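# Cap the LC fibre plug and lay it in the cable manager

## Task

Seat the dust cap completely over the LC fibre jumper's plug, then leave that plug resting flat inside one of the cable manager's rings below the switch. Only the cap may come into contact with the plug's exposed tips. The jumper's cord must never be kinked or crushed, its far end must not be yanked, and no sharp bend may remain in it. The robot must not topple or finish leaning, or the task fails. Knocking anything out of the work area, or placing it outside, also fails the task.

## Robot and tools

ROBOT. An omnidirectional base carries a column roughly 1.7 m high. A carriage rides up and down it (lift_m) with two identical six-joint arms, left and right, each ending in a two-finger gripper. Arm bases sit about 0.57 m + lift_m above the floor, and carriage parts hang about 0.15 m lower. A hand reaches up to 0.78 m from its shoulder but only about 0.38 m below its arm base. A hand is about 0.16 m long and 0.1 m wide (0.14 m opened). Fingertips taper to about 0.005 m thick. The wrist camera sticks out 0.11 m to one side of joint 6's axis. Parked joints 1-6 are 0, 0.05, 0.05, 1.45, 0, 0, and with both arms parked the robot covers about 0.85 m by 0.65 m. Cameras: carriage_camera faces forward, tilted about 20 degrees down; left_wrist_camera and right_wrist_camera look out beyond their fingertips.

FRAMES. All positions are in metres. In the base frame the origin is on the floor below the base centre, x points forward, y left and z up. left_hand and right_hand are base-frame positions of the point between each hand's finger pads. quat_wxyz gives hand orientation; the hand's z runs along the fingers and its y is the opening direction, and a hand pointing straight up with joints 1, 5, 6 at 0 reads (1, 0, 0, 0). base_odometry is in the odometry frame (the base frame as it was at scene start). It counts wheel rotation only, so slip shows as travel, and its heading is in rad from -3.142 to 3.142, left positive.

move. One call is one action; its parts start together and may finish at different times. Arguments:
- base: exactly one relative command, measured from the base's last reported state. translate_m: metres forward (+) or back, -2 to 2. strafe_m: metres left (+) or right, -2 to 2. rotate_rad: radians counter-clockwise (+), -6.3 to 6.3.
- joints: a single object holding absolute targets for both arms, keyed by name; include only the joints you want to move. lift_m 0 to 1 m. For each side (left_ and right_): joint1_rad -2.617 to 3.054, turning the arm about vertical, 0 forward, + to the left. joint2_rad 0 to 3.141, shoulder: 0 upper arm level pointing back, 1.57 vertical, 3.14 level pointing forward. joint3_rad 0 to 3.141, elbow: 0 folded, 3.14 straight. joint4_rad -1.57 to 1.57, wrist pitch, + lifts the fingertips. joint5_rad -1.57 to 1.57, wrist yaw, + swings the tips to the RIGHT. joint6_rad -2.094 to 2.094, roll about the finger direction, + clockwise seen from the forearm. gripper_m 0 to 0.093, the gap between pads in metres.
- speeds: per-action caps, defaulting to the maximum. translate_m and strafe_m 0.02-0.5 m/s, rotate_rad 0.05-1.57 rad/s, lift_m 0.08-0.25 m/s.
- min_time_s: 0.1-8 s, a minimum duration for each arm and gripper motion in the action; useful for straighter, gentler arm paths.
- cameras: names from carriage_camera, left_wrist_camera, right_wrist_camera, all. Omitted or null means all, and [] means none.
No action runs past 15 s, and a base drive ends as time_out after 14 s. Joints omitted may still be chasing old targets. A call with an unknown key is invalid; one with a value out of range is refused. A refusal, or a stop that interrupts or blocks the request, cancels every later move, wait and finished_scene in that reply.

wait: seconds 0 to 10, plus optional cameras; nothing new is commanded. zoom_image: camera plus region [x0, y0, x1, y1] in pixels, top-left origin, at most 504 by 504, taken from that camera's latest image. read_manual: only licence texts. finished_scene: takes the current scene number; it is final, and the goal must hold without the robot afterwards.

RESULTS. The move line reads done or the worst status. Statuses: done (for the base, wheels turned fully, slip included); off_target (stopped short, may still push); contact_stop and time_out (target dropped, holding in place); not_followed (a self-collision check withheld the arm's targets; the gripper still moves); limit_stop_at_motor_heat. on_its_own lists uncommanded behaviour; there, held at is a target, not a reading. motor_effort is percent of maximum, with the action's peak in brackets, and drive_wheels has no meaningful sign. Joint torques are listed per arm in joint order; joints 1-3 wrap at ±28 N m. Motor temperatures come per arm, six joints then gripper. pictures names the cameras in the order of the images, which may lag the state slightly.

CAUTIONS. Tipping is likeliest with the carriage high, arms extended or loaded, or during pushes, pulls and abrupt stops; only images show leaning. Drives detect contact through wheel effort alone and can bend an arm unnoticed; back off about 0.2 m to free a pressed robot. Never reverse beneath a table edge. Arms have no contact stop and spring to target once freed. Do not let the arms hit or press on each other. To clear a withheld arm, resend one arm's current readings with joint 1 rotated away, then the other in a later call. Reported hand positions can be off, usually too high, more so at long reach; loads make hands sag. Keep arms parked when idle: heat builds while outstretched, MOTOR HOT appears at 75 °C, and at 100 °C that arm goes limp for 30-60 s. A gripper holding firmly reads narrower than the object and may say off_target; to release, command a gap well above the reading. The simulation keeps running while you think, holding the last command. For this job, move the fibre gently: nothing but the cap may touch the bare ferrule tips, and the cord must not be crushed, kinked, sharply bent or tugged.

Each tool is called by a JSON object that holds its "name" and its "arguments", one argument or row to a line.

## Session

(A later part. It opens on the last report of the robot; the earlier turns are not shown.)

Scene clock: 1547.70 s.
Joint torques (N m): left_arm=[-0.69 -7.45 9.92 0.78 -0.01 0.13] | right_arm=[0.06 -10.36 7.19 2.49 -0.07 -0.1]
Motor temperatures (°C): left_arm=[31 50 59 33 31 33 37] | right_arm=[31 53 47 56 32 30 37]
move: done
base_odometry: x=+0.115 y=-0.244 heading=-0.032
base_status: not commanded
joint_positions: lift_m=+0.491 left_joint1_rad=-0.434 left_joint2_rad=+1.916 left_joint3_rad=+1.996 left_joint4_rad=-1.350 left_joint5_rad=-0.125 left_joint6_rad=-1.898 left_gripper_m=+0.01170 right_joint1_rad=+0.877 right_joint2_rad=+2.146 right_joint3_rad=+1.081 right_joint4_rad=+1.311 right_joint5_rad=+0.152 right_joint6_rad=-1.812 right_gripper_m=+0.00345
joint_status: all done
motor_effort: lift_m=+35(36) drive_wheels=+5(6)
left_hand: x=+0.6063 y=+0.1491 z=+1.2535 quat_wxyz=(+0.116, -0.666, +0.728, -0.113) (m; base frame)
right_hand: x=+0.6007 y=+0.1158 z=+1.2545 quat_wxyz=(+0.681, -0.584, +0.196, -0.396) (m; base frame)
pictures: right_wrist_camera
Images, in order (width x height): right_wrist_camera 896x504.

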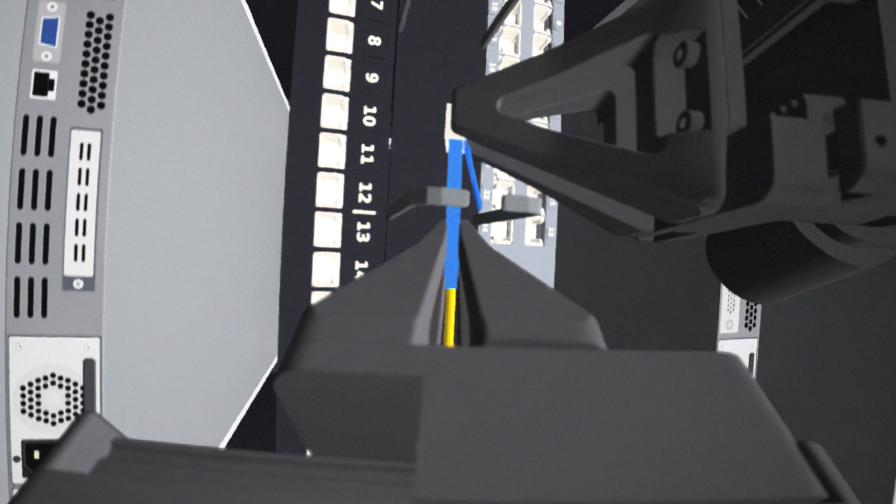

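{"name": "zoom_image", "arguments": {
  "camera": "right_wrist_camera",
  "region": [420, 60, 520, 160]
}}

{"name": "move", "arguments": {
  "joints": {"left_gripper_m": 0.034},
  "min_time_s": 3.0,
  "cameras": []
}}

Scaled by 5.040 from the camera's 896x504 image, which has a finer 1280x720 frame.

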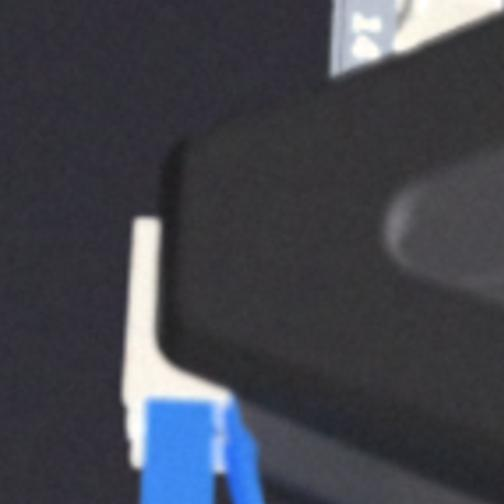

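Scene clock: 1553.30 s.
Joint torques (N m): left_arm=[-0.69 -7.47 9.92 0.77 -0.01 0.13] | right_arm=[0.08 -10.36 7.2 2.49 -0.07 -0.1]
Motor temperatures (°C): left_arm=[30 50 59 33 31 33 36] | right_arm=[31 53 47 56 32 30 37]
move: done
base_odometry: x=+0.115 y=-0.244 heading=-0.032
base_status: not commanded
joint_positions: lift_m=+0.491 left_joint1_rad=-0.434 left_joint2_rad=+1.916 left_joint3_rad=+1.996 left_joint4_rad=-1.350 left_joint5_rad=-0.125 left_joint6_rad=-1.898 left_gripper_m=+0.03389 right_joint1_rad=+0.877 right_joint2_rad=+2.146 right_joint3_rad=+1.081 right_joint4_rad=+1.310 right_joint5_rad=+0.152 right_joint6_rad=-1.812 right_gripper_m=+0.00345
joint_status: all done
motor_effort: lift_m=+35(36) drive_wheels=-1(6)
left_hand: x=+0.6063 y=+0.1491 z=+1.2535 quat_wxyz=(+0.116, -0.666, +0.728, -0.113) (m; base frame)
right_hand: x=+0.6007 y=+0.1158 z=+1.2544 quat_wxyz=(+0.681, -0.584, +0.196, -0.396) (m; base frame)
pictures: none
No camera images: "cameras" was empty.

{"name": "move", "arguments": {
  "cameras": ["left_wrist_camera"]
}}

{"name": "zoom_image", "arguments": {
  "camera": "left_wrist_camera",
  "region": [380, 80, 560, 260]
}}

Scene clock: 1558.37 s.
Joint torques (N m): left_arm=[-0.68 -7.46 9.89 0.77 -0.01 0.13] | right_arm=[0.06 -10.36 7.2 2.49 -0.07 -0.11]
Motor temperatures (°C): left_arm=[30 50 59 33 31 33 36] | right_arm=[31 53 47 56 32 30 37]
base_odometry: x=+0.115 y=-0.244 heading=-0.032
base_status: not commanded
joint_positions: lift_m=+0.491 left_joint1_rad=-0.434 left_joint2_rad=+1.916 left_joint3_rad=+1.996 left_joint4_rad=-1.350 left_joint5_rad=-0.125 left_joint6_rad=-1.898 left_gripper_m=+0.03389 right_joint1_rad=+0.877 right_joint2_rad=+2.146 right_joint3_rad=+1.081 right_joint4_rad=+1.310 right_joint5_rad=+0.152 right_joint6_rad=-1.812 right_gripper_m=+0.00345
joint_status: all done
motor_effort: lift_m=+35(36) drive_wheels=-1(6)
left_hand: x=+0.6063 y=+0.1491 z=+1.2535 quat_wxyz=(+0.116, -0.666, +0.728, -0.113) (m; base frame)
right_hand: x=+0.6007 y=+0.1158 z=+1.2544 quat_wxyz=(+0.681, -0.584, +0.196, -0.396) (m; base frame)
pictures: left_wrist_camera
Images, in order (width x height): left_wrist_camera 896x504.

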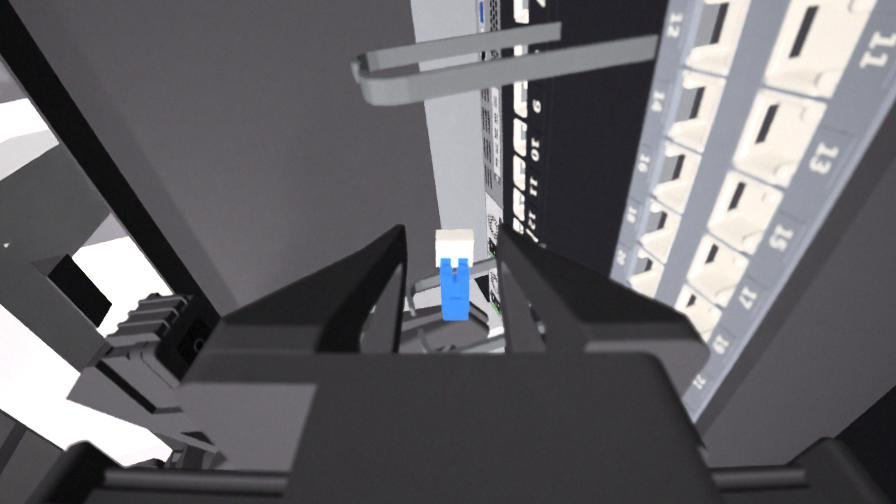

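Scaled by 2.800 from the camera's 896x504 image, which has a finer 1280x720 frame.

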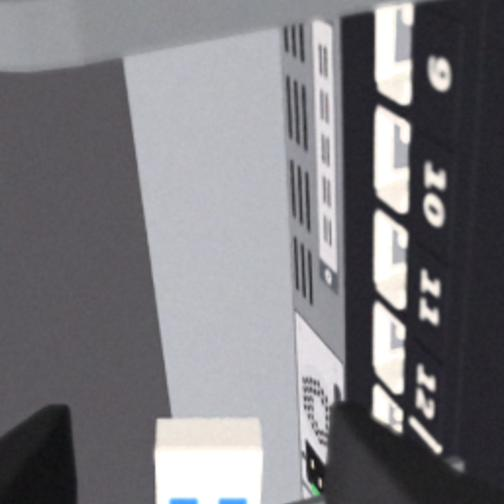

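{"name": "move", "arguments": {
  "joints": {"left_joint1_rad": -0.449, "left_joint2_rad": 1.943, "left_joint3_rad": 2.173, "left_joint4_rad": -1.481, "left_joint5_rad": -0.123, "left_joint6_rad": -1.888},
  "min_time_s": 2.5,
  "cameras": ["left_wrist_camera"]
}}

Scene clock: 1598.90 s.
Joint torques (N m): left_arm=[-0.61 -7.32 9.57 0.67 -0.06 0.13] | right_arm=[0.09 -10.35 7.2 2.49 -0.08 -0.11]
Motor temperatures (°C): left_arm=[30 50 60 33 30 33 35] | right_arm=[31 53 47 56 31 30 37]
move: done
base_odometry: x=+0.115 y=-0.244 heading=-0.032
base_status: not commanded
joint_positions: lift_m=+0.491 left_joint1_rad=-0.441 left_joint2_rad=+1.929 left_joint3_rad=+2.140 left_joint4_rad=-1.469 left_joint5_rad=-0.125 left_joint6_rad=-1.898 left_gripper_m=+0.03389 right_joint1_rad=+0.877 right_joint2_rad=+2.146 right_joint3_rad=+1.081 right_joint4_rad=+1.310 right_joint5_rad=+0.152 right_joint6_rad=-1.812 right_gripper_m=+0.00345
joint_status: all done
motor_effort: lift_m=+35(36) drive_wheels=+1(6)
left_hand: x=+0.5996 y=+0.1493 z=+1.2835 quat_wxyz=(+0.117, -0.664, +0.729, -0.119) (m; base frame)
right_hand: x=+0.6007 y=+0.1158 z=+1.2544 quat_wxyz=(+0.681, -0.584, +0.196, -0.396) (m; base frame)
pictures: left_wrist_camera
Images, in order (width x height): left_wrist_camera 896x504.

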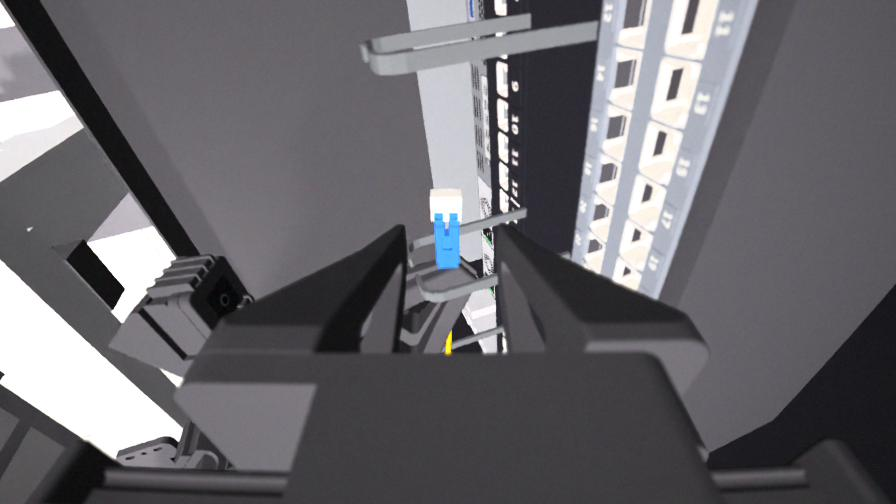

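{"name": "move", "arguments": {
  "joints": {"left_joint1_rad": -0.401, "left_joint2_rad": 1.762, "left_joint3_rad": 1.975, "left_joint4_rad": -1.464, "left_joint5_rad": -0.130, "left_joint6_rad": -1.957},
  "min_time_s": 2.5,
  "cameras": []
}}

{"name": "move", "arguments": {
  "joints": {"left_joint1_rad": -0.12, "left_joint2_rad": 1.73, "left_joint3_rad": 1.96, "left_joint4_rad": -1.495, "left_joint5_rad": -0.03, "left_joint6_rad": -1.69},
  "min_time_s": 2.5,
  "cameras": ["right_wrist_camera"]
}}

Scene clock: 1608.33 s.
Joint torques (N m): left_arm=[0.72 -10.06 5.45 0.84 -0.13 -0.07] | right_arm=[0.06 -10.35 7.19 2.48 -0.07 -0.11]
Motor temperatures (°C): left_arm=[30 49 60 33 30 33 35] | right_arm=[31 53 47 56 31 30 37]
move: done
base_odometry: x=+0.115 y=-0.244 heading=-0.032
base_status: not commanded
joint_positions: lift_m=+0.491 left_joint1_rad=-0.410 left_joint2_rad=+1.795 left_joint3_rad=+1.989 left_joint4_rad=-1.471 left_joint5_rad=-0.125 left_joint6_rad=-1.946 left_gripper_m=+0.03389 right_joint1_rad=+0.877 right_joint2_rad=+2.146 right_joint3_rad=+1.081 right_joint4_rad=+1.310 right_joint5_rad=+0.152 right_joint6_rad=-1.812 right_gripper_m=+0.00345
joint_status: all done
motor_effort: lift_m=+36(36) drive_wheels=+4(5)
left_hand: x=+0.5709 y=+0.1759 z=+1.2884 quat_wxyz=(+0.113, -0.693, +0.704, -0.111) (m; base frame)
right_hand: x=+0.6007 y=+0.1158 z=+1.2544 quat_wxyz=(+0.681, -0.584, +0.196, -0.396) (m; base frame)
pictures: none
No camera images: "cameras" was empty.

Scene clock: 1611.13 s.
Joint torques (N m): left_arm=[0.69 -9.68 5.46 0.67 0.08 0.13] | right_arm=[0.08 -10.33 7.2 2.49 -0.07 -0.11]
Motor temperatures (°C): left_arm=[30 49 60 33 30 33 35] | right_arm=[31 53 47 56 31 30 37]
move: done
base_odometry: x=+0.115 y=-0.244 heading=-0.032
base_status: not commanded
joint_positions: lift_m=+0.491 left_joint1_rad=-0.128 left_joint2_rad=+1.762 left_joint3_rad=+1.974 left_joint4_rad=-1.484 left_joint5_rad=-0.043 left_joint6_rad=-1.702 left_gripper_m=+0.03389 right_joint1_rad=+0.877 right_joint2_rad=+2.146 right_joint3_rad=+1.081 right_joint4_rad=+1.310 right_joint5_rad=+0.152 right_joint6_rad=-1.812 right_gripper_m=+0.00345
joint_status: all done
motor_effort: lift_m=+35(36) drive_wheels=+2(6)
left_hand: x=+0.5827 y=+0.2671 z=+1.2936 quat_wxyz=(+0.108, -0.702, +0.696, -0.105) (m; base frame)
right_hand: x=+0.6007 y=+0.1158 z=+1.2544 quat_wxyz=(+0.681, -0.584, +0.196, -0.396) (m; base frame)
pictures: right_wrist_camera
Images, in order (width x height): right_wrist_camera 896x504.

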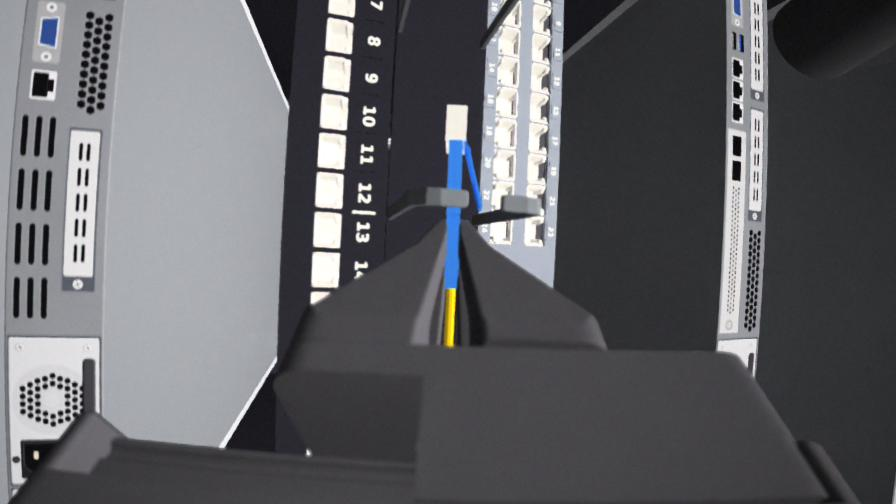

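{"name": "zoom_image", "arguments": {
  "camera": "right_wrist_camera",
  "region": [400, 80, 520, 200]
}}

{"name": "move", "arguments": {
  "joints": {"left_joint1_rad": 0.1, "left_joint2_rad": 1.4, "left_joint3_rad": 1.5, "left_joint4_rad": -1.0, "left_joint5_rad": 0.0, "left_joint6_rad": -1.2},
  "min_time_s": 2.5,
  "cameras": []
}}

Scaled by 4.200 from the camera's 896x504 image, which has a finer 1280x720 frame.

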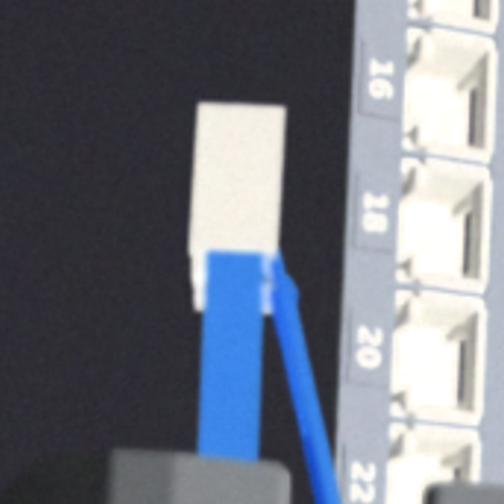

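Scene clock: 1617.13 s.
Joint torques (N m): left_arm=[0.72 -6.89 6.24 1.65 0.11 0.16] | right_arm=[0.06 -10.33 7.19 2.49 -0.07 -0.11]
Motor temperatures (°C): left_arm=[30 49 59 33 30 33 35] | right_arm=[31 53 47 56 31 30 37]
move: done
base_odometry: x=+0.115 y=-0.244 heading=-0.032
base_status: not commanded
joint_positions: lift_m=+0.491 left_joint1_rad=+0.092 left_joint2_rad=+1.424 left_joint3_rad=+1.515 left_joint4_rad=-1.017 left_joint5_rad=-0.013 left_joint6_rad=-1.212 left_gripper_m=+0.03389 right_joint1_rad=+0.877 right_joint2_rad=+2.146 right_joint3_rad=+1.081 right_joint4_rad=+1.310 right_joint5_rad=+0.152 right_joint6_rad=-1.812 right_gripper_m=+0.00345
joint_status: all done
motor_effort: lift_m=+35(36) drive_wheels=+3(5)
left_hand: x=+0.5812 y=+0.3428 z=+1.3056 quat_wxyz=(+0.272, -0.577, +0.753, -0.163) (m; base frame)
right_hand: x=+0.6007 y=+0.1158 z=+1.2544 quat_wxyz=(+0.681, -0.584, +0.196, -0.396) (m; base frame)
pictures: none
No camera images: "cameras" was empty.

{"name": "move", "arguments": {
  "joints": {"left_joint1_rad": 0.1, "left_joint2_rad": 0.6, "left_joint3_rad": 0.65, "left_joint4_rad": 0.0, "left_joint5_rad": 0.0, "left_joint6_rad": -0.6, "left_gripper_m": 0.02},
  "min_time_s": 2.5,
  "cameras": []
}}

{"name": "move", "arguments": {
  "joints": {"left_joint1_rad": 0.0, "left_joint2_rad": 0.05, "left_joint3_rad": 0.05, "left_joint4_rad": 1.45, "left_joint5_rad": 0.0, "left_joint6_rad": 0.0},
  "min_time_s": 2.5,
  "cameras": ["carriage_camera"]
}}

{"name": "zoom_image", "arguments": {
  "camera": "carriage_camera",
  "region": [310, 200, 510, 320]
}}

Scene clock: 1632.10 s.
Joint torques (N m): left_arm=[0.72 -0.13 6.76 2.29 0.15 0.17] | right_arm=[0.09 -10.36 7.2 2.49 -0.07 -0.11]
Motor temperatures (°C): left_arm=[29 48 58 35 30 33 35] | right_arm=[31 53 47 56 31 30 37]
move: done
base_odometry: x=+0.115 y=-0.244 heading=-0.032
base_status: not commanded
joint_positions: lift_m=+0.491 left_joint1_rad=+0.092 left_joint2_rad=+0.606 left_joint3_rad=+0.666 left_joint4_rad=-0.019 left_joint5_rad=-0.011 left_joint6_rad=-0.612 left_gripper_m=+0.02013 right_joint1_rad=+0.877 right_joint2_rad=+2.146 right_joint3_rad=+1.081 right_joint4_rad=+1.310 right_joint5_rad=+0.152 right_joint6_rad=-1.812 right_gripper_m=+0.00345
joint_status: all done
motor_effort: lift_m=+35(36) drive_wheels=-1(7)
left_hand: x=+0.5034 y=+0.3353 z=+1.3943 quat_wxyz=(+0.698, -0.242, +0.649, -0.182) (m; base frame)
right_hand: x=+0.6007 y=+0.1158 z=+1.2544 quat_wxyz=(+0.681, -0.584, +0.196, -0.396) (m; base frame)
pictures: none
No camera images: "cameras" was empty.

Scene clock: 1634.97 s.
Joint torques (N m): left_arm=[-0.57 2.81 5.04 -0.14 0.15 0.12] | right_arm=[0.05 -10.35 7.19 2.49 -0.07 -0.11]
Motor temperatures (°C): left_arm=[29 48 58 35 30 33 35] | right_arm=[31 53 47 56 31 30 37]
move: done
base_odometry: x=+0.115 y=-0.244 heading=-0.032
base_status: not commanded
joint_positions: lift_m=+0.491 left_joint1_rad=+0.009 left_joint2_rad=+0.059 left_joint3_rad=+0.064 left_joint4_rad=+1.436 left_joint5_rad=-0.009 left_joint6_rad=-0.012 left_gripper_m=+0.02013 right_joint1_rad=+0.877 right_joint2_rad=+2.146 right_joint3_rad=+1.081 right_joint4_rad=+1.310 right_joint5_rad=+0.152 right_joint6_rad=-1.812 right_gripper_m=+0.00345
joint_status: all done
motor_effort: lift_m=+35(36) drive_wheels=+2(5)
left_hand: x=+0.2482 y=+0.3087 z=+1.4795 quat_wxyz=(+0.998, -0.005, +0.065, -0.001) (m; base frame)
right_hand: x=+0.6007 y=+0.1158 z=+1.2544 quat_wxyz=(+0.681, -0.584, +0.196, -0.396) (m; base frame)
pictures: carriage_camera
Images, in order (width x height): carriage_camera 896x504.

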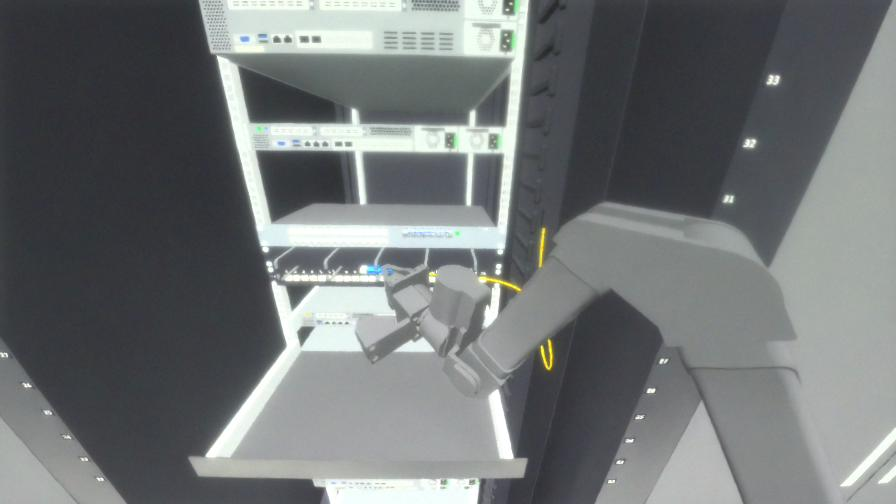

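Scaled by 2.520 from the camera's 896x504 image, which has a finer 1280x720 frame.

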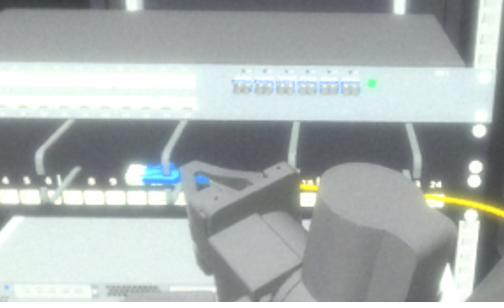

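{"name": "move", "arguments": {
  "joints": {"right_joint1_rad": 0.874, "right_joint2_rad": 2.08, "right_joint3_rad": 1.095, "right_joint4_rad": 1.19, "right_joint5_rad": 0.155, "right_joint6_rad": -1.75},
  "min_time_s": 2.0,
  "cameras": []
}}

Scene clock: 1662.67 s.
Joint torques (N m): left_arm=[-0.59 2.8 5.04 -0.16 0.14 0.11] | right_arm=[-0.32 -14.68 7.42 2.42 0.03 0.1]
Motor temperatures (°C): left_arm=[29 45 56 33 29 33 34] | right_arm=[31 54 47 56 31 30 37]
move: done
base_odometry: x=+0.115 y=-0.244 heading=-0.032
base_status: not commanded
joint_positions: lift_m=+0.491 left_joint1_rad=+0.008 left_joint2_rad=+0.059 left_joint3_rad=+0.064 left_joint4_rad=+1.440 left_joint5_rad=-0.009 left_joint6_rad=-0.010 left_gripper_m=+0.02013 right_joint1_rad=+0.877 right_joint2_rad=+2.109 right_joint3_rad=+1.081 right_joint4_rad=+1.205 right_joint5_rad=+0.152 right_joint6_rad=-1.760 right_gripper_m=+0.00345
joint_status: all done
motor_effort: lift_m=+35(36) drive_wheels=-2(4)
left_hand: x=+0.2473 y=+0.3087 z=+1.4796 quat_wxyz=(+0.998, -0.005, +0.063, -0.001) (m; base frame)
right_hand: x=+0.6020 y=+0.1173 z=+1.2497 quat_wxyz=(+0.670, -0.605, +0.216, -0.371) (m; base frame)
pictures: none
No camera images: "cameras" was empty.

{"name": "move", "arguments": {
  "joints": {"right_joint1_rad": 0.876, "right_joint2_rad": 1.99, "right_joint3_rad": 1.095, "right_joint4_rad": 1.005, "right_joint5_rad": 0.17, "right_joint6_rad": -1.645},
  "min_time_s": 2.0,
  "cameras": []
}}

Scene clock: 1670.70 s.
Joint torques (N m): left_arm=[-0.61 2.81 5.05 -0.17 0.15 0.12] | right_arm=[-0.13 -14.22 7.84 2.46 0.11 0.1]
Motor temperatures (°C): left_arm=[29 44 56 32 29 33 34] | right_arm=[31 54 47 55 31 30 37]
move: done
base_odometry: x=+0.115 y=-0.244 heading=-0.032
base_status: not commanded
joint_positions: lift_m=+0.491 left_joint1_rad=+0.008 left_joint2_rad=+0.059 left_joint3_rad=+0.064 left_joint4_rad=+1.440 left_joint5_rad=-0.009 left_joint6_rad=-0.010 left_gripper_m=+0.02013 right_joint1_rad=+0.877 right_joint2_rad=+2.019 right_joint3_rad=+1.081 right_joint4_rad=+1.020 right_joint5_rad=+0.160 right_joint6_rad=-1.655 right_gripper_m=+0.00345
joint_status: all done
motor_effort: lift_m=+35(36) drive_wheels=+0(4)
left_hand: x=+0.2472 y=+0.3087 z=+1.4796 quat_wxyz=(+0.998, -0.005, +0.063, -0.001) (m; base frame)
right_hand: x=+0.6012 y=+0.1143 z=+1.2550 quat_wxyz=(+0.658, -0.627, +0.259, -0.328) (m; base frame)
pictures: none
No camera images: "cameras" was empty.

{"name": "move", "arguments": {
  "joints": {"right_joint1_rad": 0.884, "right_joint2_rad": 1.940, "right_joint3_rad": 1.095, "right_joint4_rad": 0.868, "right_joint5_rad": 0.200, "right_joint6_rad": -1.563},
  "min_time_s": 2.0,
  "cameras": ["right_wrist_camera"]
}}

Scene clock: 1677.53 s.
Joint torques (N m): left_arm=[-0.59 2.81 5.05 -0.17 0.15 0.11] | right_arm=[0.66 -13.93 8.05 2.51 0.11 0.1]
Motor temperatures (°C): left_arm=[29 44 56 32 29 33 34] | right_arm=[31 54 47 55 31 30 37]
move: done
base_odometry: x=+0.115 y=-0.244 heading=-0.032
base_status: not commanded
joint_positions: lift_m=+0.491 left_joint1_rad=+0.008 left_joint2_rad=+0.059 left_joint3_rad=+0.064 left_joint4_rad=+1.440 left_joint5_rad=-0.009 left_joint6_rad=-0.010 left_gripper_m=+0.02013 right_joint1_rad=+0.877 right_joint2_rad=+1.969 right_joint3_rad=+1.081 right_joint4_rad=+0.883 right_joint5_rad=+0.189 right_joint6_rad=-1.573 right_gripper_m=+0.00345
joint_status: all done
motor_effort: lift_m=+35(36) drive_wheels=+2(6)
left_hand: x=+0.2472 y=+0.3087 z=+1.4796 quat_wxyz=(+0.998, -0.005, +0.063, -0.001) (m; base frame)
right_hand: x=+0.6023 y=+0.1078 z=+1.2492 quat_wxyz=(+0.637, -0.641, +0.302, -0.302) (m; base frame)
pictures: right_wrist_camera
Images, in order (width x height): right_wrist_camera 896x504.

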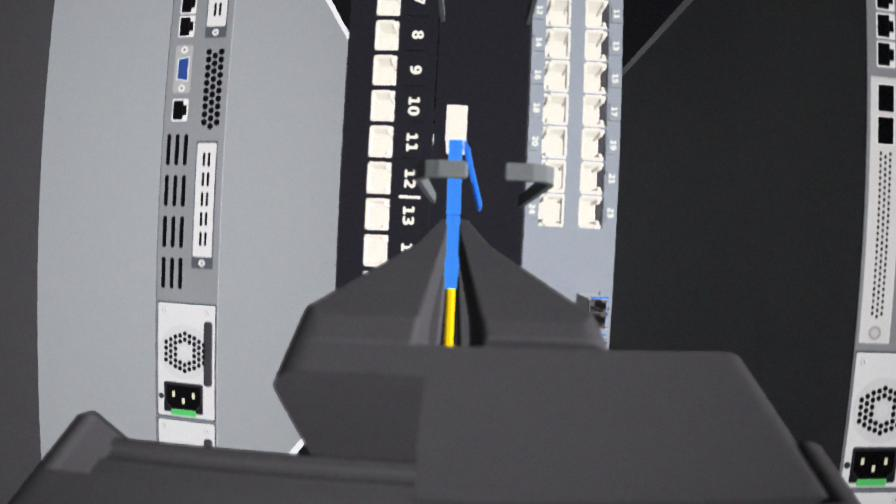

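{"name": "move", "arguments": {
  "joints": {"lift_m": 0.4845},
  "speeds": {"lift_m": 0.08},
  "cameras": ["right_wrist_camera"]
}}

{"name": "zoom_image", "arguments": {
  "camera": "right_wrist_camera",
  "region": [400, 80, 570, 250]
}}

Scene clock: 1709.70 s.
Joint torques (N m): left_arm=[-0.59 2.99 5.3 -0.18 0.15 0.11] | right_arm=[0.65 -13.23 8.09 2.61 0.09 0.09]
Motor temperatures (°C): left_arm=[29 43 54 32 29 33 34] | right_arm=[31 55 48 56 31 30 37]
move: done
base_odometry: x=+0.115 y=-0.244 heading=-0.032
base_status: not commanded
joint_positions: lift_m=+0.485 left_joint1_rad=+0.008 left_joint2_rad=+0.056 left_joint3_rad=+0.061 left_joint4_rad=+1.441 left_joint5_rad=-0.009 left_joint6_rad=-0.010 left_gripper_m=+0.02013 right_joint1_rad=+0.877 right_joint2_rad=+1.961 right_joint3_rad=+1.081 right_joint4_rad=+0.874 right_joint5_rad=+0.191 right_joint6_rad=-1.572 right_gripper_m=+0.00345
joint_status: all done
motor_effort: lift_m=+34(35) drive_wheels=-2(5)
left_hand: x=+0.2471 y=+0.3087 z=+1.4720 quat_wxyz=(+0.998, -0.005, +0.063, -0.001) (m; base frame)
right_hand: x=+0.6020 y=+0.1071 z=+1.2442 quat_wxyz=(+0.637, -0.641, +0.303, -0.303) (m; base frame)
pictures: right_wrist_camera
Images, in order (width x height): right_wrist_camera 896x504.

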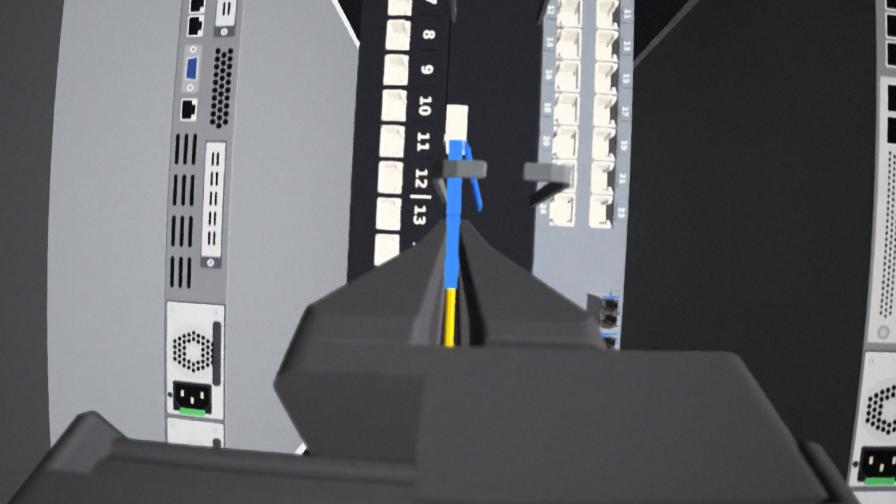

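Scaled by 2.965 from the camera's 896x504 image, which has a finer 1280x720 frame.

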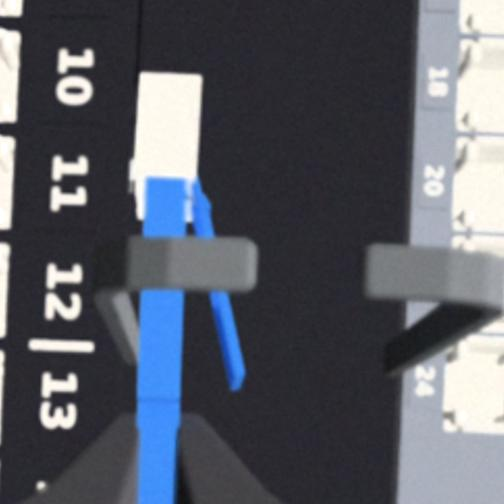

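{"name": "move", "arguments": {
  "joints": {"lift_m": 0.4815, "right_joint2_rad": 1.950, "right_joint4_rad": 0.872},
  "speeds": {"lift_m": 0.08},
  "cameras": ["right_wrist_camera"]
}}

{"name": "zoom_image", "arguments": {
  "camera": "right_wrist_camera",
  "region": [400, 80, 570, 250]
}}

Scene clock: 1723.03 s.
Joint torques (N m): left_arm=[-0.58 3.04 5.37 -0.18 0.15 0.11] | right_arm=[0.62 -12.27 8.09 2.61 0.1 0.09]
Motor temperatures (°C): left_arm=[29 42 53 32 29 33 34] | right_arm=[31 57 48 55 31 30 37]
move: done
base_odometry: x=+0.115 y=-0.244 heading=-0.032
base_status: not commanded
joint_positions: lift_m=+0.482 left_joint1_rad=+0.008 left_joint2_rad=+0.055 left_joint3_rad=+0.060 left_joint4_rad=+1.441 left_joint5_rad=-0.009 left_joint6_rad=-0.010 left_gripper_m=+0.02013 right_joint1_rad=+0.877 right_joint2_rad=+1.961 right_joint3_rad=+1.081 right_joint4_rad=+0.878 right_joint5_rad=+0.191 right_joint6_rad=-1.571 right_gripper_m=+0.00345
joint_status: all done
motor_effort: lift_m=+34(36) drive_wheels=+3(3)
left_hand: x=+0.2470 y=+0.3087 z=+1.4688 quat_wxyz=(+0.998, -0.005, +0.062, -0.001) (m; base frame)
right_hand: x=+0.6020 y=+0.1070 z=+1.2424 quat_wxyz=(+0.638, -0.640, +0.303, -0.303) (m; base frame)
pictures: right_wrist_camera
Images, in order (width x height): right_wrist_camera 896x504.

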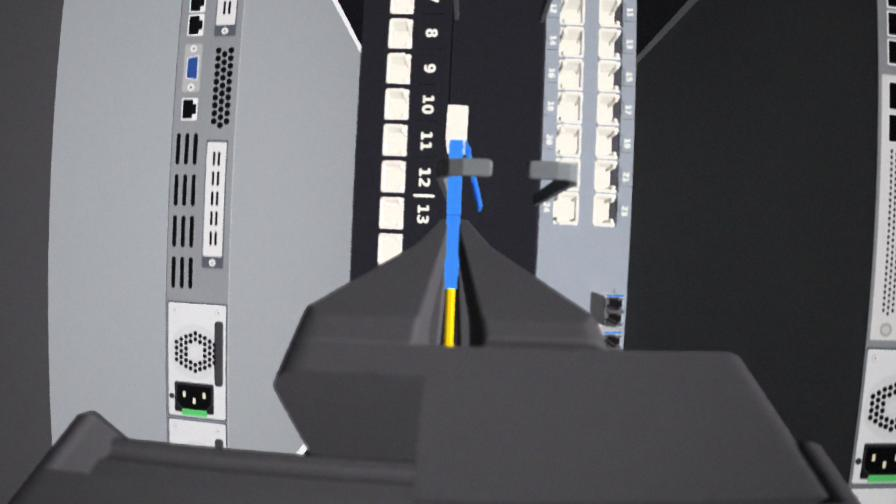

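Scaled by 2.965 from the camera's 896x504 image, which has a finer 1280x720 frame.

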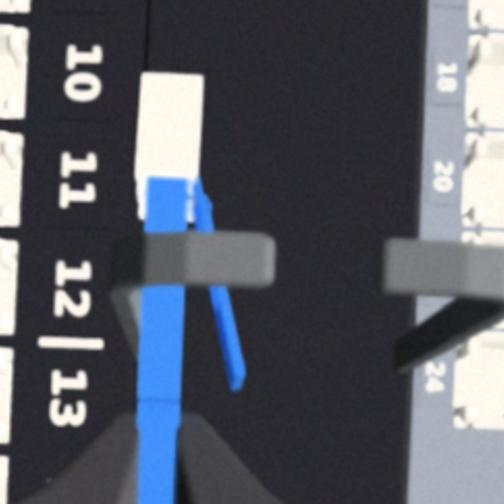

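{"name": "move", "arguments": {
  "joints": {"lift_m": 0.480},
  "speeds": {"lift_m": 0.08},
  "cameras": ["right_wrist_camera"]
}}

{"name": "zoom_image", "arguments": {
  "camera": "right_wrist_camera",
  "region": [400, 80, 570, 250]
}}

Scene clock: 1746.00 s.
Joint torques (N m): left_arm=[-0.61 3.14 5.45 -0.19 0.15 0.11] | right_arm=[0.65 -12.33 8.1 2.58 0.09 0.08]
Motor temperatures (°C): left_arm=[29 42 53 31 29 33 34] | right_arm=[31 58 48 56 31 30 37]
move: done
base_odometry: x=+0.115 y=-0.244 heading=-0.032
base_status: not commanded
joint_positions: lift_m=+0.480 left_joint1_rad=+0.008 left_joint2_rad=+0.055 left_joint3_rad=+0.059 left_joint4_rad=+1.442 left_joint5_rad=-0.009 left_joint6_rad=-0.010 left_gripper_m=+0.02013 right_joint1_rad=+0.877 right_joint2_rad=+1.961 right_joint3_rad=+1.081 right_joint4_rad=+0.881 right_joint5_rad=+0.191 right_joint6_rad=-1.571 right_gripper_m=+0.00345
joint_status: all done
motor_effort: lift_m=+33(34) drive_wheels=+2(2)
left_hand: x=+0.2471 y=+0.3087 z=+1.4671 quat_wxyz=(+0.998, -0.005, +0.062, -0.001) (m; base frame)
right_hand: x=+0.6020 y=+0.1070 z=+1.2416 quat_wxyz=(+0.639, -0.639, +0.303, -0.303) (m; base frame)
pictures: right_wrist_camera
Images, in order (width x height): right_wrist_camera 896x504.

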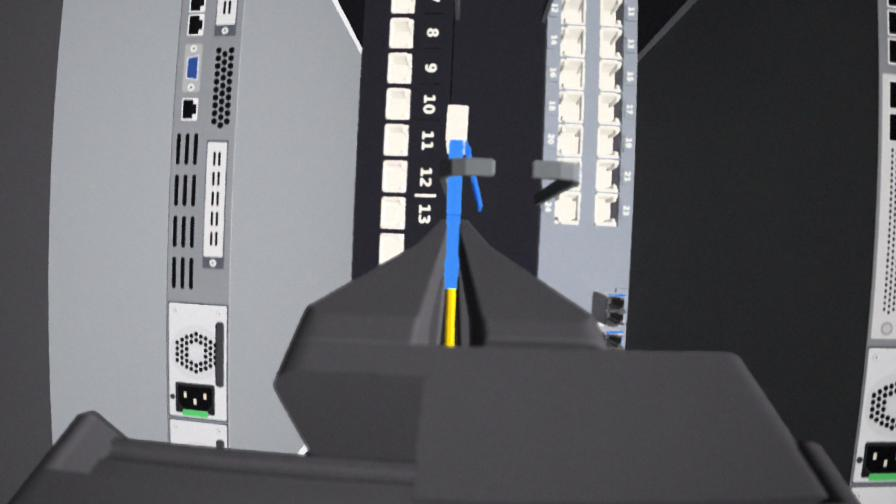

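Scaled by 2.965 from the camera's 896x504 image, which has a finer 1280x720 frame.

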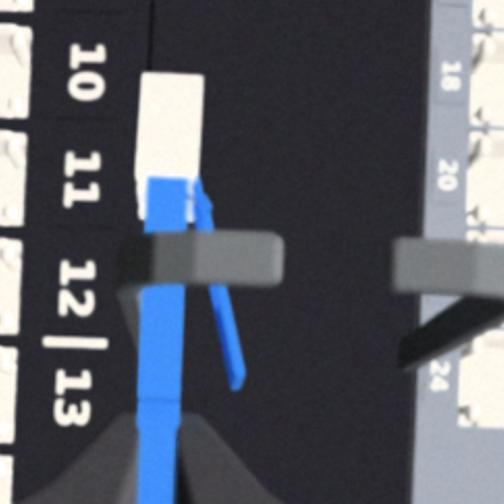

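{"name": "move", "arguments": {
  "joints": {"lift_m": 0.4785},
  "speeds": {"lift_m": 0.08},
  "cameras": ["right_wrist_camera"]
}}

{"name": "zoom_image", "arguments": {
  "camera": "right_wrist_camera",
  "region": [400, 80, 570, 250]
}}

Scene clock: 1753.90 s.
Joint torques (N m): left_arm=[-0.61 3.1 5.52 -0.2 0.15 0.11] | right_arm=[0.68 -12.25 8.09 2.51 0.08 0.08]
Motor temperatures (°C): left_arm=[29 42 53 31 29 33 34] | right_arm=[31 59 48 56 31 30 37]
move: done
base_odometry: x=+0.115 y=-0.244 heading=-0.032
base_status: not commanded
joint_positions: lift_m=+0.479 left_joint1_rad=+0.008 left_joint2_rad=+0.054 left_joint3_rad=+0.058 left_joint4_rad=+1.442 left_joint5_rad=-0.009 left_joint6_rad=-0.010 left_gripper_m=+0.02013 right_joint1_rad=+0.877 right_joint2_rad=+1.961 right_joint3_rad=+1.081 right_joint4_rad=+0.885 right_joint5_rad=+0.192 right_joint6_rad=-1.571 right_gripper_m=+0.00345
joint_status: all done
motor_effort: lift_m=+33(34) drive_wheels=+5(5)
left_hand: x=+0.2470 y=+0.3087 z=+1.4655 quat_wxyz=(+0.998, -0.005, +0.062, -0.001) (m; base frame)
right_hand: x=+0.6021 y=+0.1069 z=+1.2412 quat_wxyz=(+0.641, -0.637, +0.302, -0.304) (m; base frame)
pictures: right_wrist_camera
Images, in order (width x height): right_wrist_camera 896x504.

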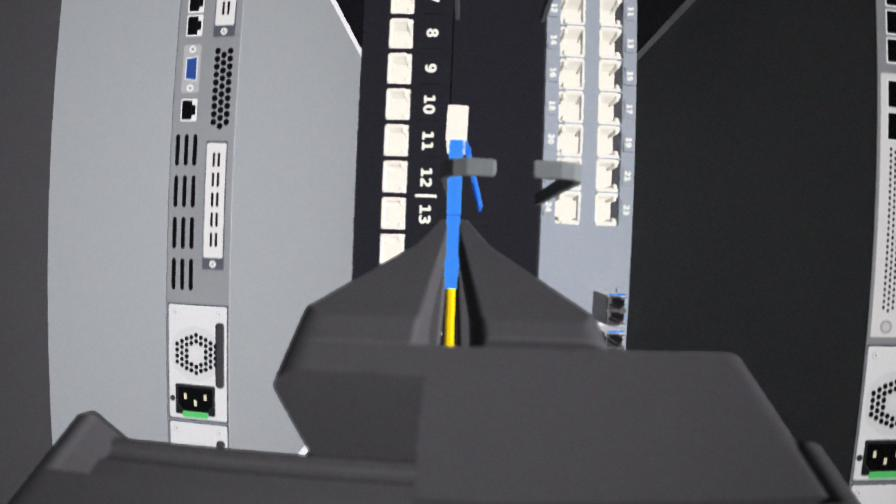

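Scaled by 2.965 from the camera's 896x504 image, which has a finer 1280x720 frame.

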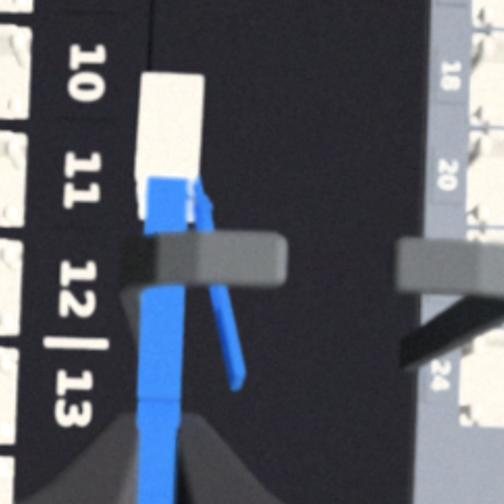

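{"name": "move", "arguments": {
  "joints": {"right_gripper_m": 0.009},
  "min_time_s": 4.0,
  "cameras": ["right_wrist_camera"]
}}

{"name": "zoom_image", "arguments": {
  "camera": "right_wrist_camera",
  "region": [400, 80, 570, 250]
}}

Scene clock: 1769.63 s.
Joint torques (N m): left_arm=[-0.57 3.14 5.53 -0.2 0.15 0.11] | right_arm=[0.68 -12.26 8.1 2.51 0.09 0.09]
Motor temperatures (°C): left_arm=[29 42 53 31 29 33 34] | right_arm=[31 59 48 56 31 30 36]
move: done
base_odometry: x=+0.115 y=-0.244 heading=-0.032
base_status: not commanded
joint_positions: lift_m=+0.479 left_joint1_rad=+0.008 left_joint2_rad=+0.054 left_joint3_rad=+0.058 left_joint4_rad=+1.442 left_joint5_rad=-0.009 left_joint6_rad=-0.010 left_gripper_m=+0.02013 right_joint1_rad=+0.877 right_joint2_rad=+1.961 right_joint3_rad=+1.081 right_joint4_rad=+0.885 right_joint5_rad=+0.192 right_joint6_rad=-1.571 right_gripper_m=+0.00889
joint_status: all done
motor_effort: lift_m=+33(33) drive_wheels=+0(5)
left_hand: x=+0.2470 y=+0.3087 z=+1.4655 quat_wxyz=(+0.998, -0.005, +0.062, -0.001) (m; base frame)
right_hand: x=+0.6021 y=+0.1069 z=+1.2412 quat_wxyz=(+0.641, -0.637, +0.302, -0.304) (m; base frame)
pictures: right_wrist_camera
Images, in order (width x height): right_wrist_camera 896x504.

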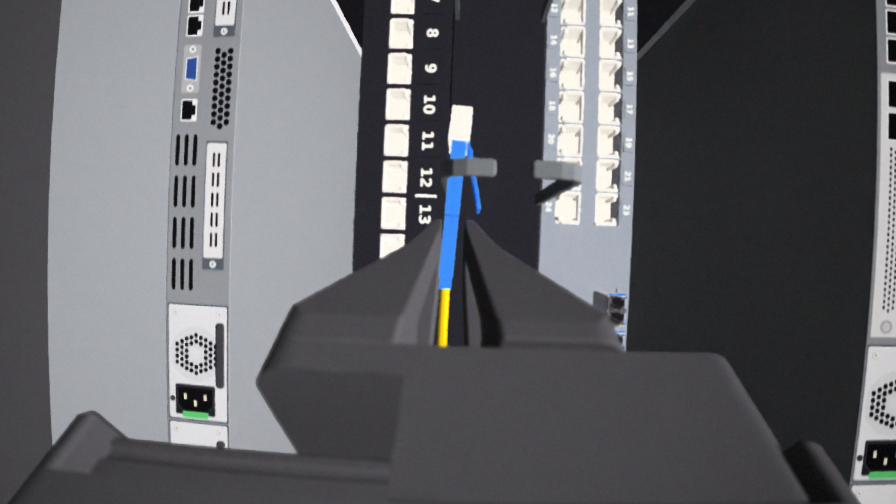

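Scaled by 2.965 from the camera's 896x504 image, which has a finer 1280x720 frame.

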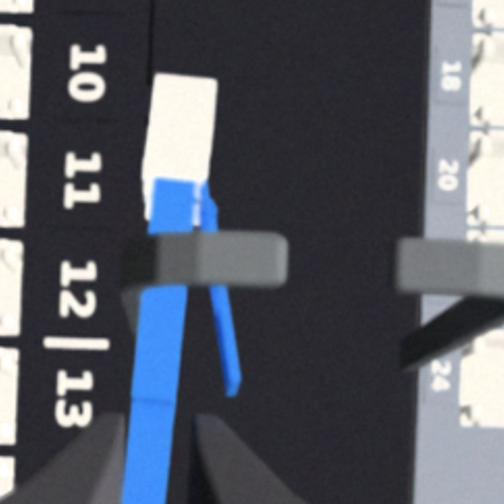

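{"name": "move", "arguments": {
  "joints": {"right_gripper_m": 0.016},
  "min_time_s": 4.0,
  "cameras": ["right_wrist_camera"]
}}

{"name": "zoom_image", "arguments": {
  "camera": "right_wrist_camera",
  "region": [380, 80, 600, 300]
}}

Scene clock: 1791.97 s.
Joint torques (N m): left_arm=[-0.58 3.12 5.52 -0.2 0.15 0.11] | right_arm=[0.68 -12.27 8.08 2.51 0.09 0.09]
Motor temperatures (°C): left_arm=[29 41 53 31 29 33 33] | right_arm=[31 59 49 56 31 30 35]
move: done
base_odometry: x=+0.115 y=-0.244 heading=-0.032
base_status: not commanded
joint_positions: lift_m=+0.479 left_joint1_rad=+0.008 left_joint2_rad=+0.054 left_joint3_rad=+0.058 left_joint4_rad=+1.442 left_joint5_rad=-0.009 left_joint6_rad=-0.010 left_gripper_m=+0.02013 right_joint1_rad=+0.877 right_joint2_rad=+1.961 right_joint3_rad=+1.081 right_joint4_rad=+0.885 right_joint5_rad=+0.192 right_joint6_rad=-1.571 right_gripper_m=+0.01587
joint_status: all done
motor_effort: lift_m=+33(33) drive_wheels=-3(5)
left_hand: x=+0.2470 y=+0.3087 z=+1.4655 quat_wxyz=(+0.998, -0.005, +0.062, -0.001) (m; base frame)
right_hand: x=+0.6021 y=+0.1069 z=+1.2412 quat_wxyz=(+0.641, -0.637, +0.302, -0.304) (m; base frame)
pictures: right_wrist_camera
Images, in order (width x height): right_wrist_camera 896x504.

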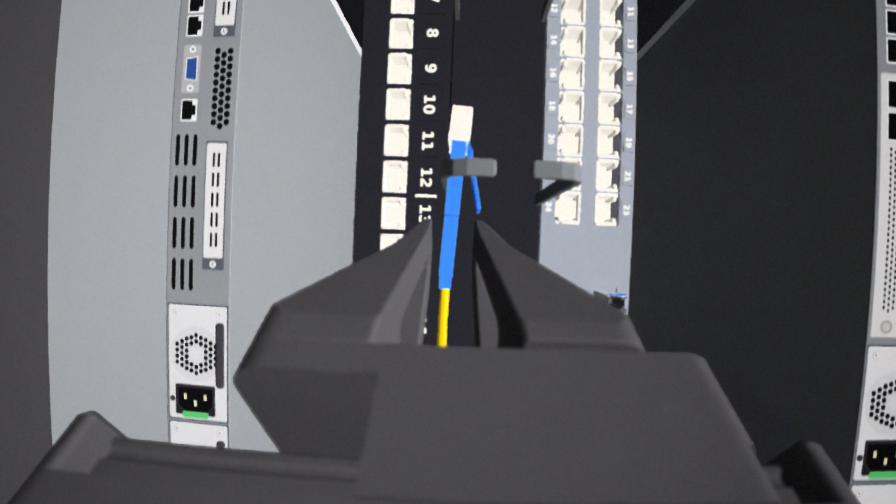

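Scaled by 2.291 from the camera's 896x504 image, which has a finer 1280x720 frame.

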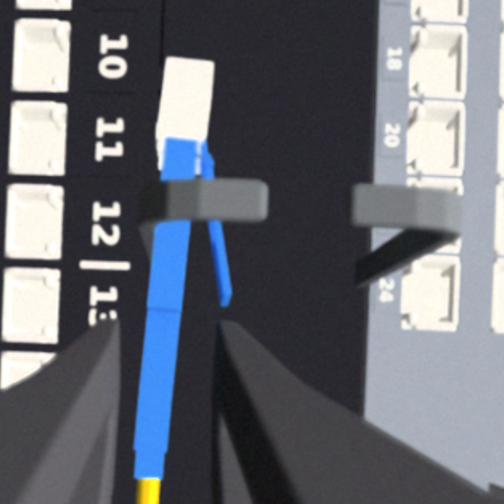

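{"name": "move", "arguments": {
  "joints": {"right_gripper_m": 0.027},
  "min_time_s": 3.0,
  "cameras": []
}}

{"name": "move", "arguments": {
  "joints": {"right_joint1_rad": 0.884, "right_joint2_rad": 1.900, "right_joint3_rad": 1.010, "right_joint4_rad": 0.903, "right_joint5_rad": 0.208, "right_joint6_rad": -1.563},
  "min_time_s": 2.0,
  "cameras": ["right_wrist_camera"]
}}

Scene clock: 1832.93 s.
Joint torques (N m): left_arm=[-0.62 3.17 5.55 -0.2 0.15 0.11] | right_arm=[0.66 -12.26 8.09 2.52 0.09 0.09]
Motor temperatures (°C): left_arm=[29 41 53 31 29 33 33] | right_arm=[31 59 49 56 31 30 35]
move: done
base_odometry: x=+0.115 y=-0.244 heading=-0.032
base_status: not commanded
joint_positions: lift_m=+0.479 left_joint1_rad=+0.008 left_joint2_rad=+0.054 left_joint3_rad=+0.058 left_joint4_rad=+1.442 left_joint5_rad=-0.009 left_joint6_rad=-0.010 left_gripper_m=+0.02013 right_joint1_rad=+0.877 right_joint2_rad=+1.961 right_joint3_rad=+1.081 right_joint4_rad=+0.885 right_joint5_rad=+0.192 right_joint6_rad=-1.571 right_gripper_m=+0.02687
joint_status: all done
motor_effort: lift_m=+33(33) drive_wheels=-1(5)
left_hand: x=+0.2470 y=+0.3087 z=+1.4655 quat_wxyz=(+0.998, -0.005, +0.062, -0.001) (m; base frame)
right_hand: x=+0.6021 y=+0.1069 z=+1.2412 quat_wxyz=(+0.641, -0.637, +0.302, -0.304) (m; base frame)
pictures: none
No camera images: "cameras" was empty.

Scene clock: 1835.23 s.
Joint torques (N m): left_arm=[-0.58 3.12 5.49 -0.19 0.16 0.11] | right_arm=[0.68 -13.34 5.6 2.68 0.12 0.08]
Motor temperatures (°C): left_arm=[29 41 53 31 29 33 33] | right_arm=[31 59 49 56 31 30 35]
move: done
base_odometry: x=+0.115 y=-0.244 heading=-0.032
base_status: not commanded
joint_positions: lift_m=+0.479 left_joint1_rad=+0.008 left_joint2_rad=+0.054 left_joint3_rad=+0.058 left_joint4_rad=+1.442 left_joint5_rad=-0.009 left_joint6_rad=-0.010 left_gripper_m=+0.02013 right_joint1_rad=+0.877 right_joint2_rad=+1.927 right_joint3_rad=+1.023 right_joint4_rad=+0.902 right_joint5_rad=+0.198 right_joint6_rad=-1.571 right_gripper_m=+0.02687
joint_status: all done
motor_effort: lift_m=+33(33) drive_wheels=-1(5)
left_hand: x=+0.2470 y=+0.3087 z=+1.4655 quat_wxyz=(+0.998, -0.005, +0.062, -0.001) (m; base frame)
right_hand: x=+0.5951 y=+0.0969 z=+1.2379 quat_wxyz=(+0.637, -0.639, +0.305, -0.305) (m; base frame)
pictures: right_wrist_camera
Images, in order (width x height): right_wrist_camera 896x504.

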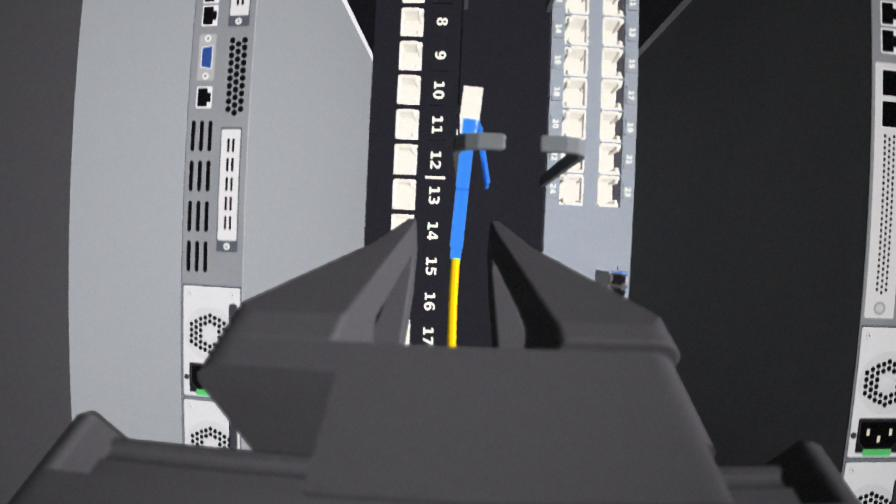

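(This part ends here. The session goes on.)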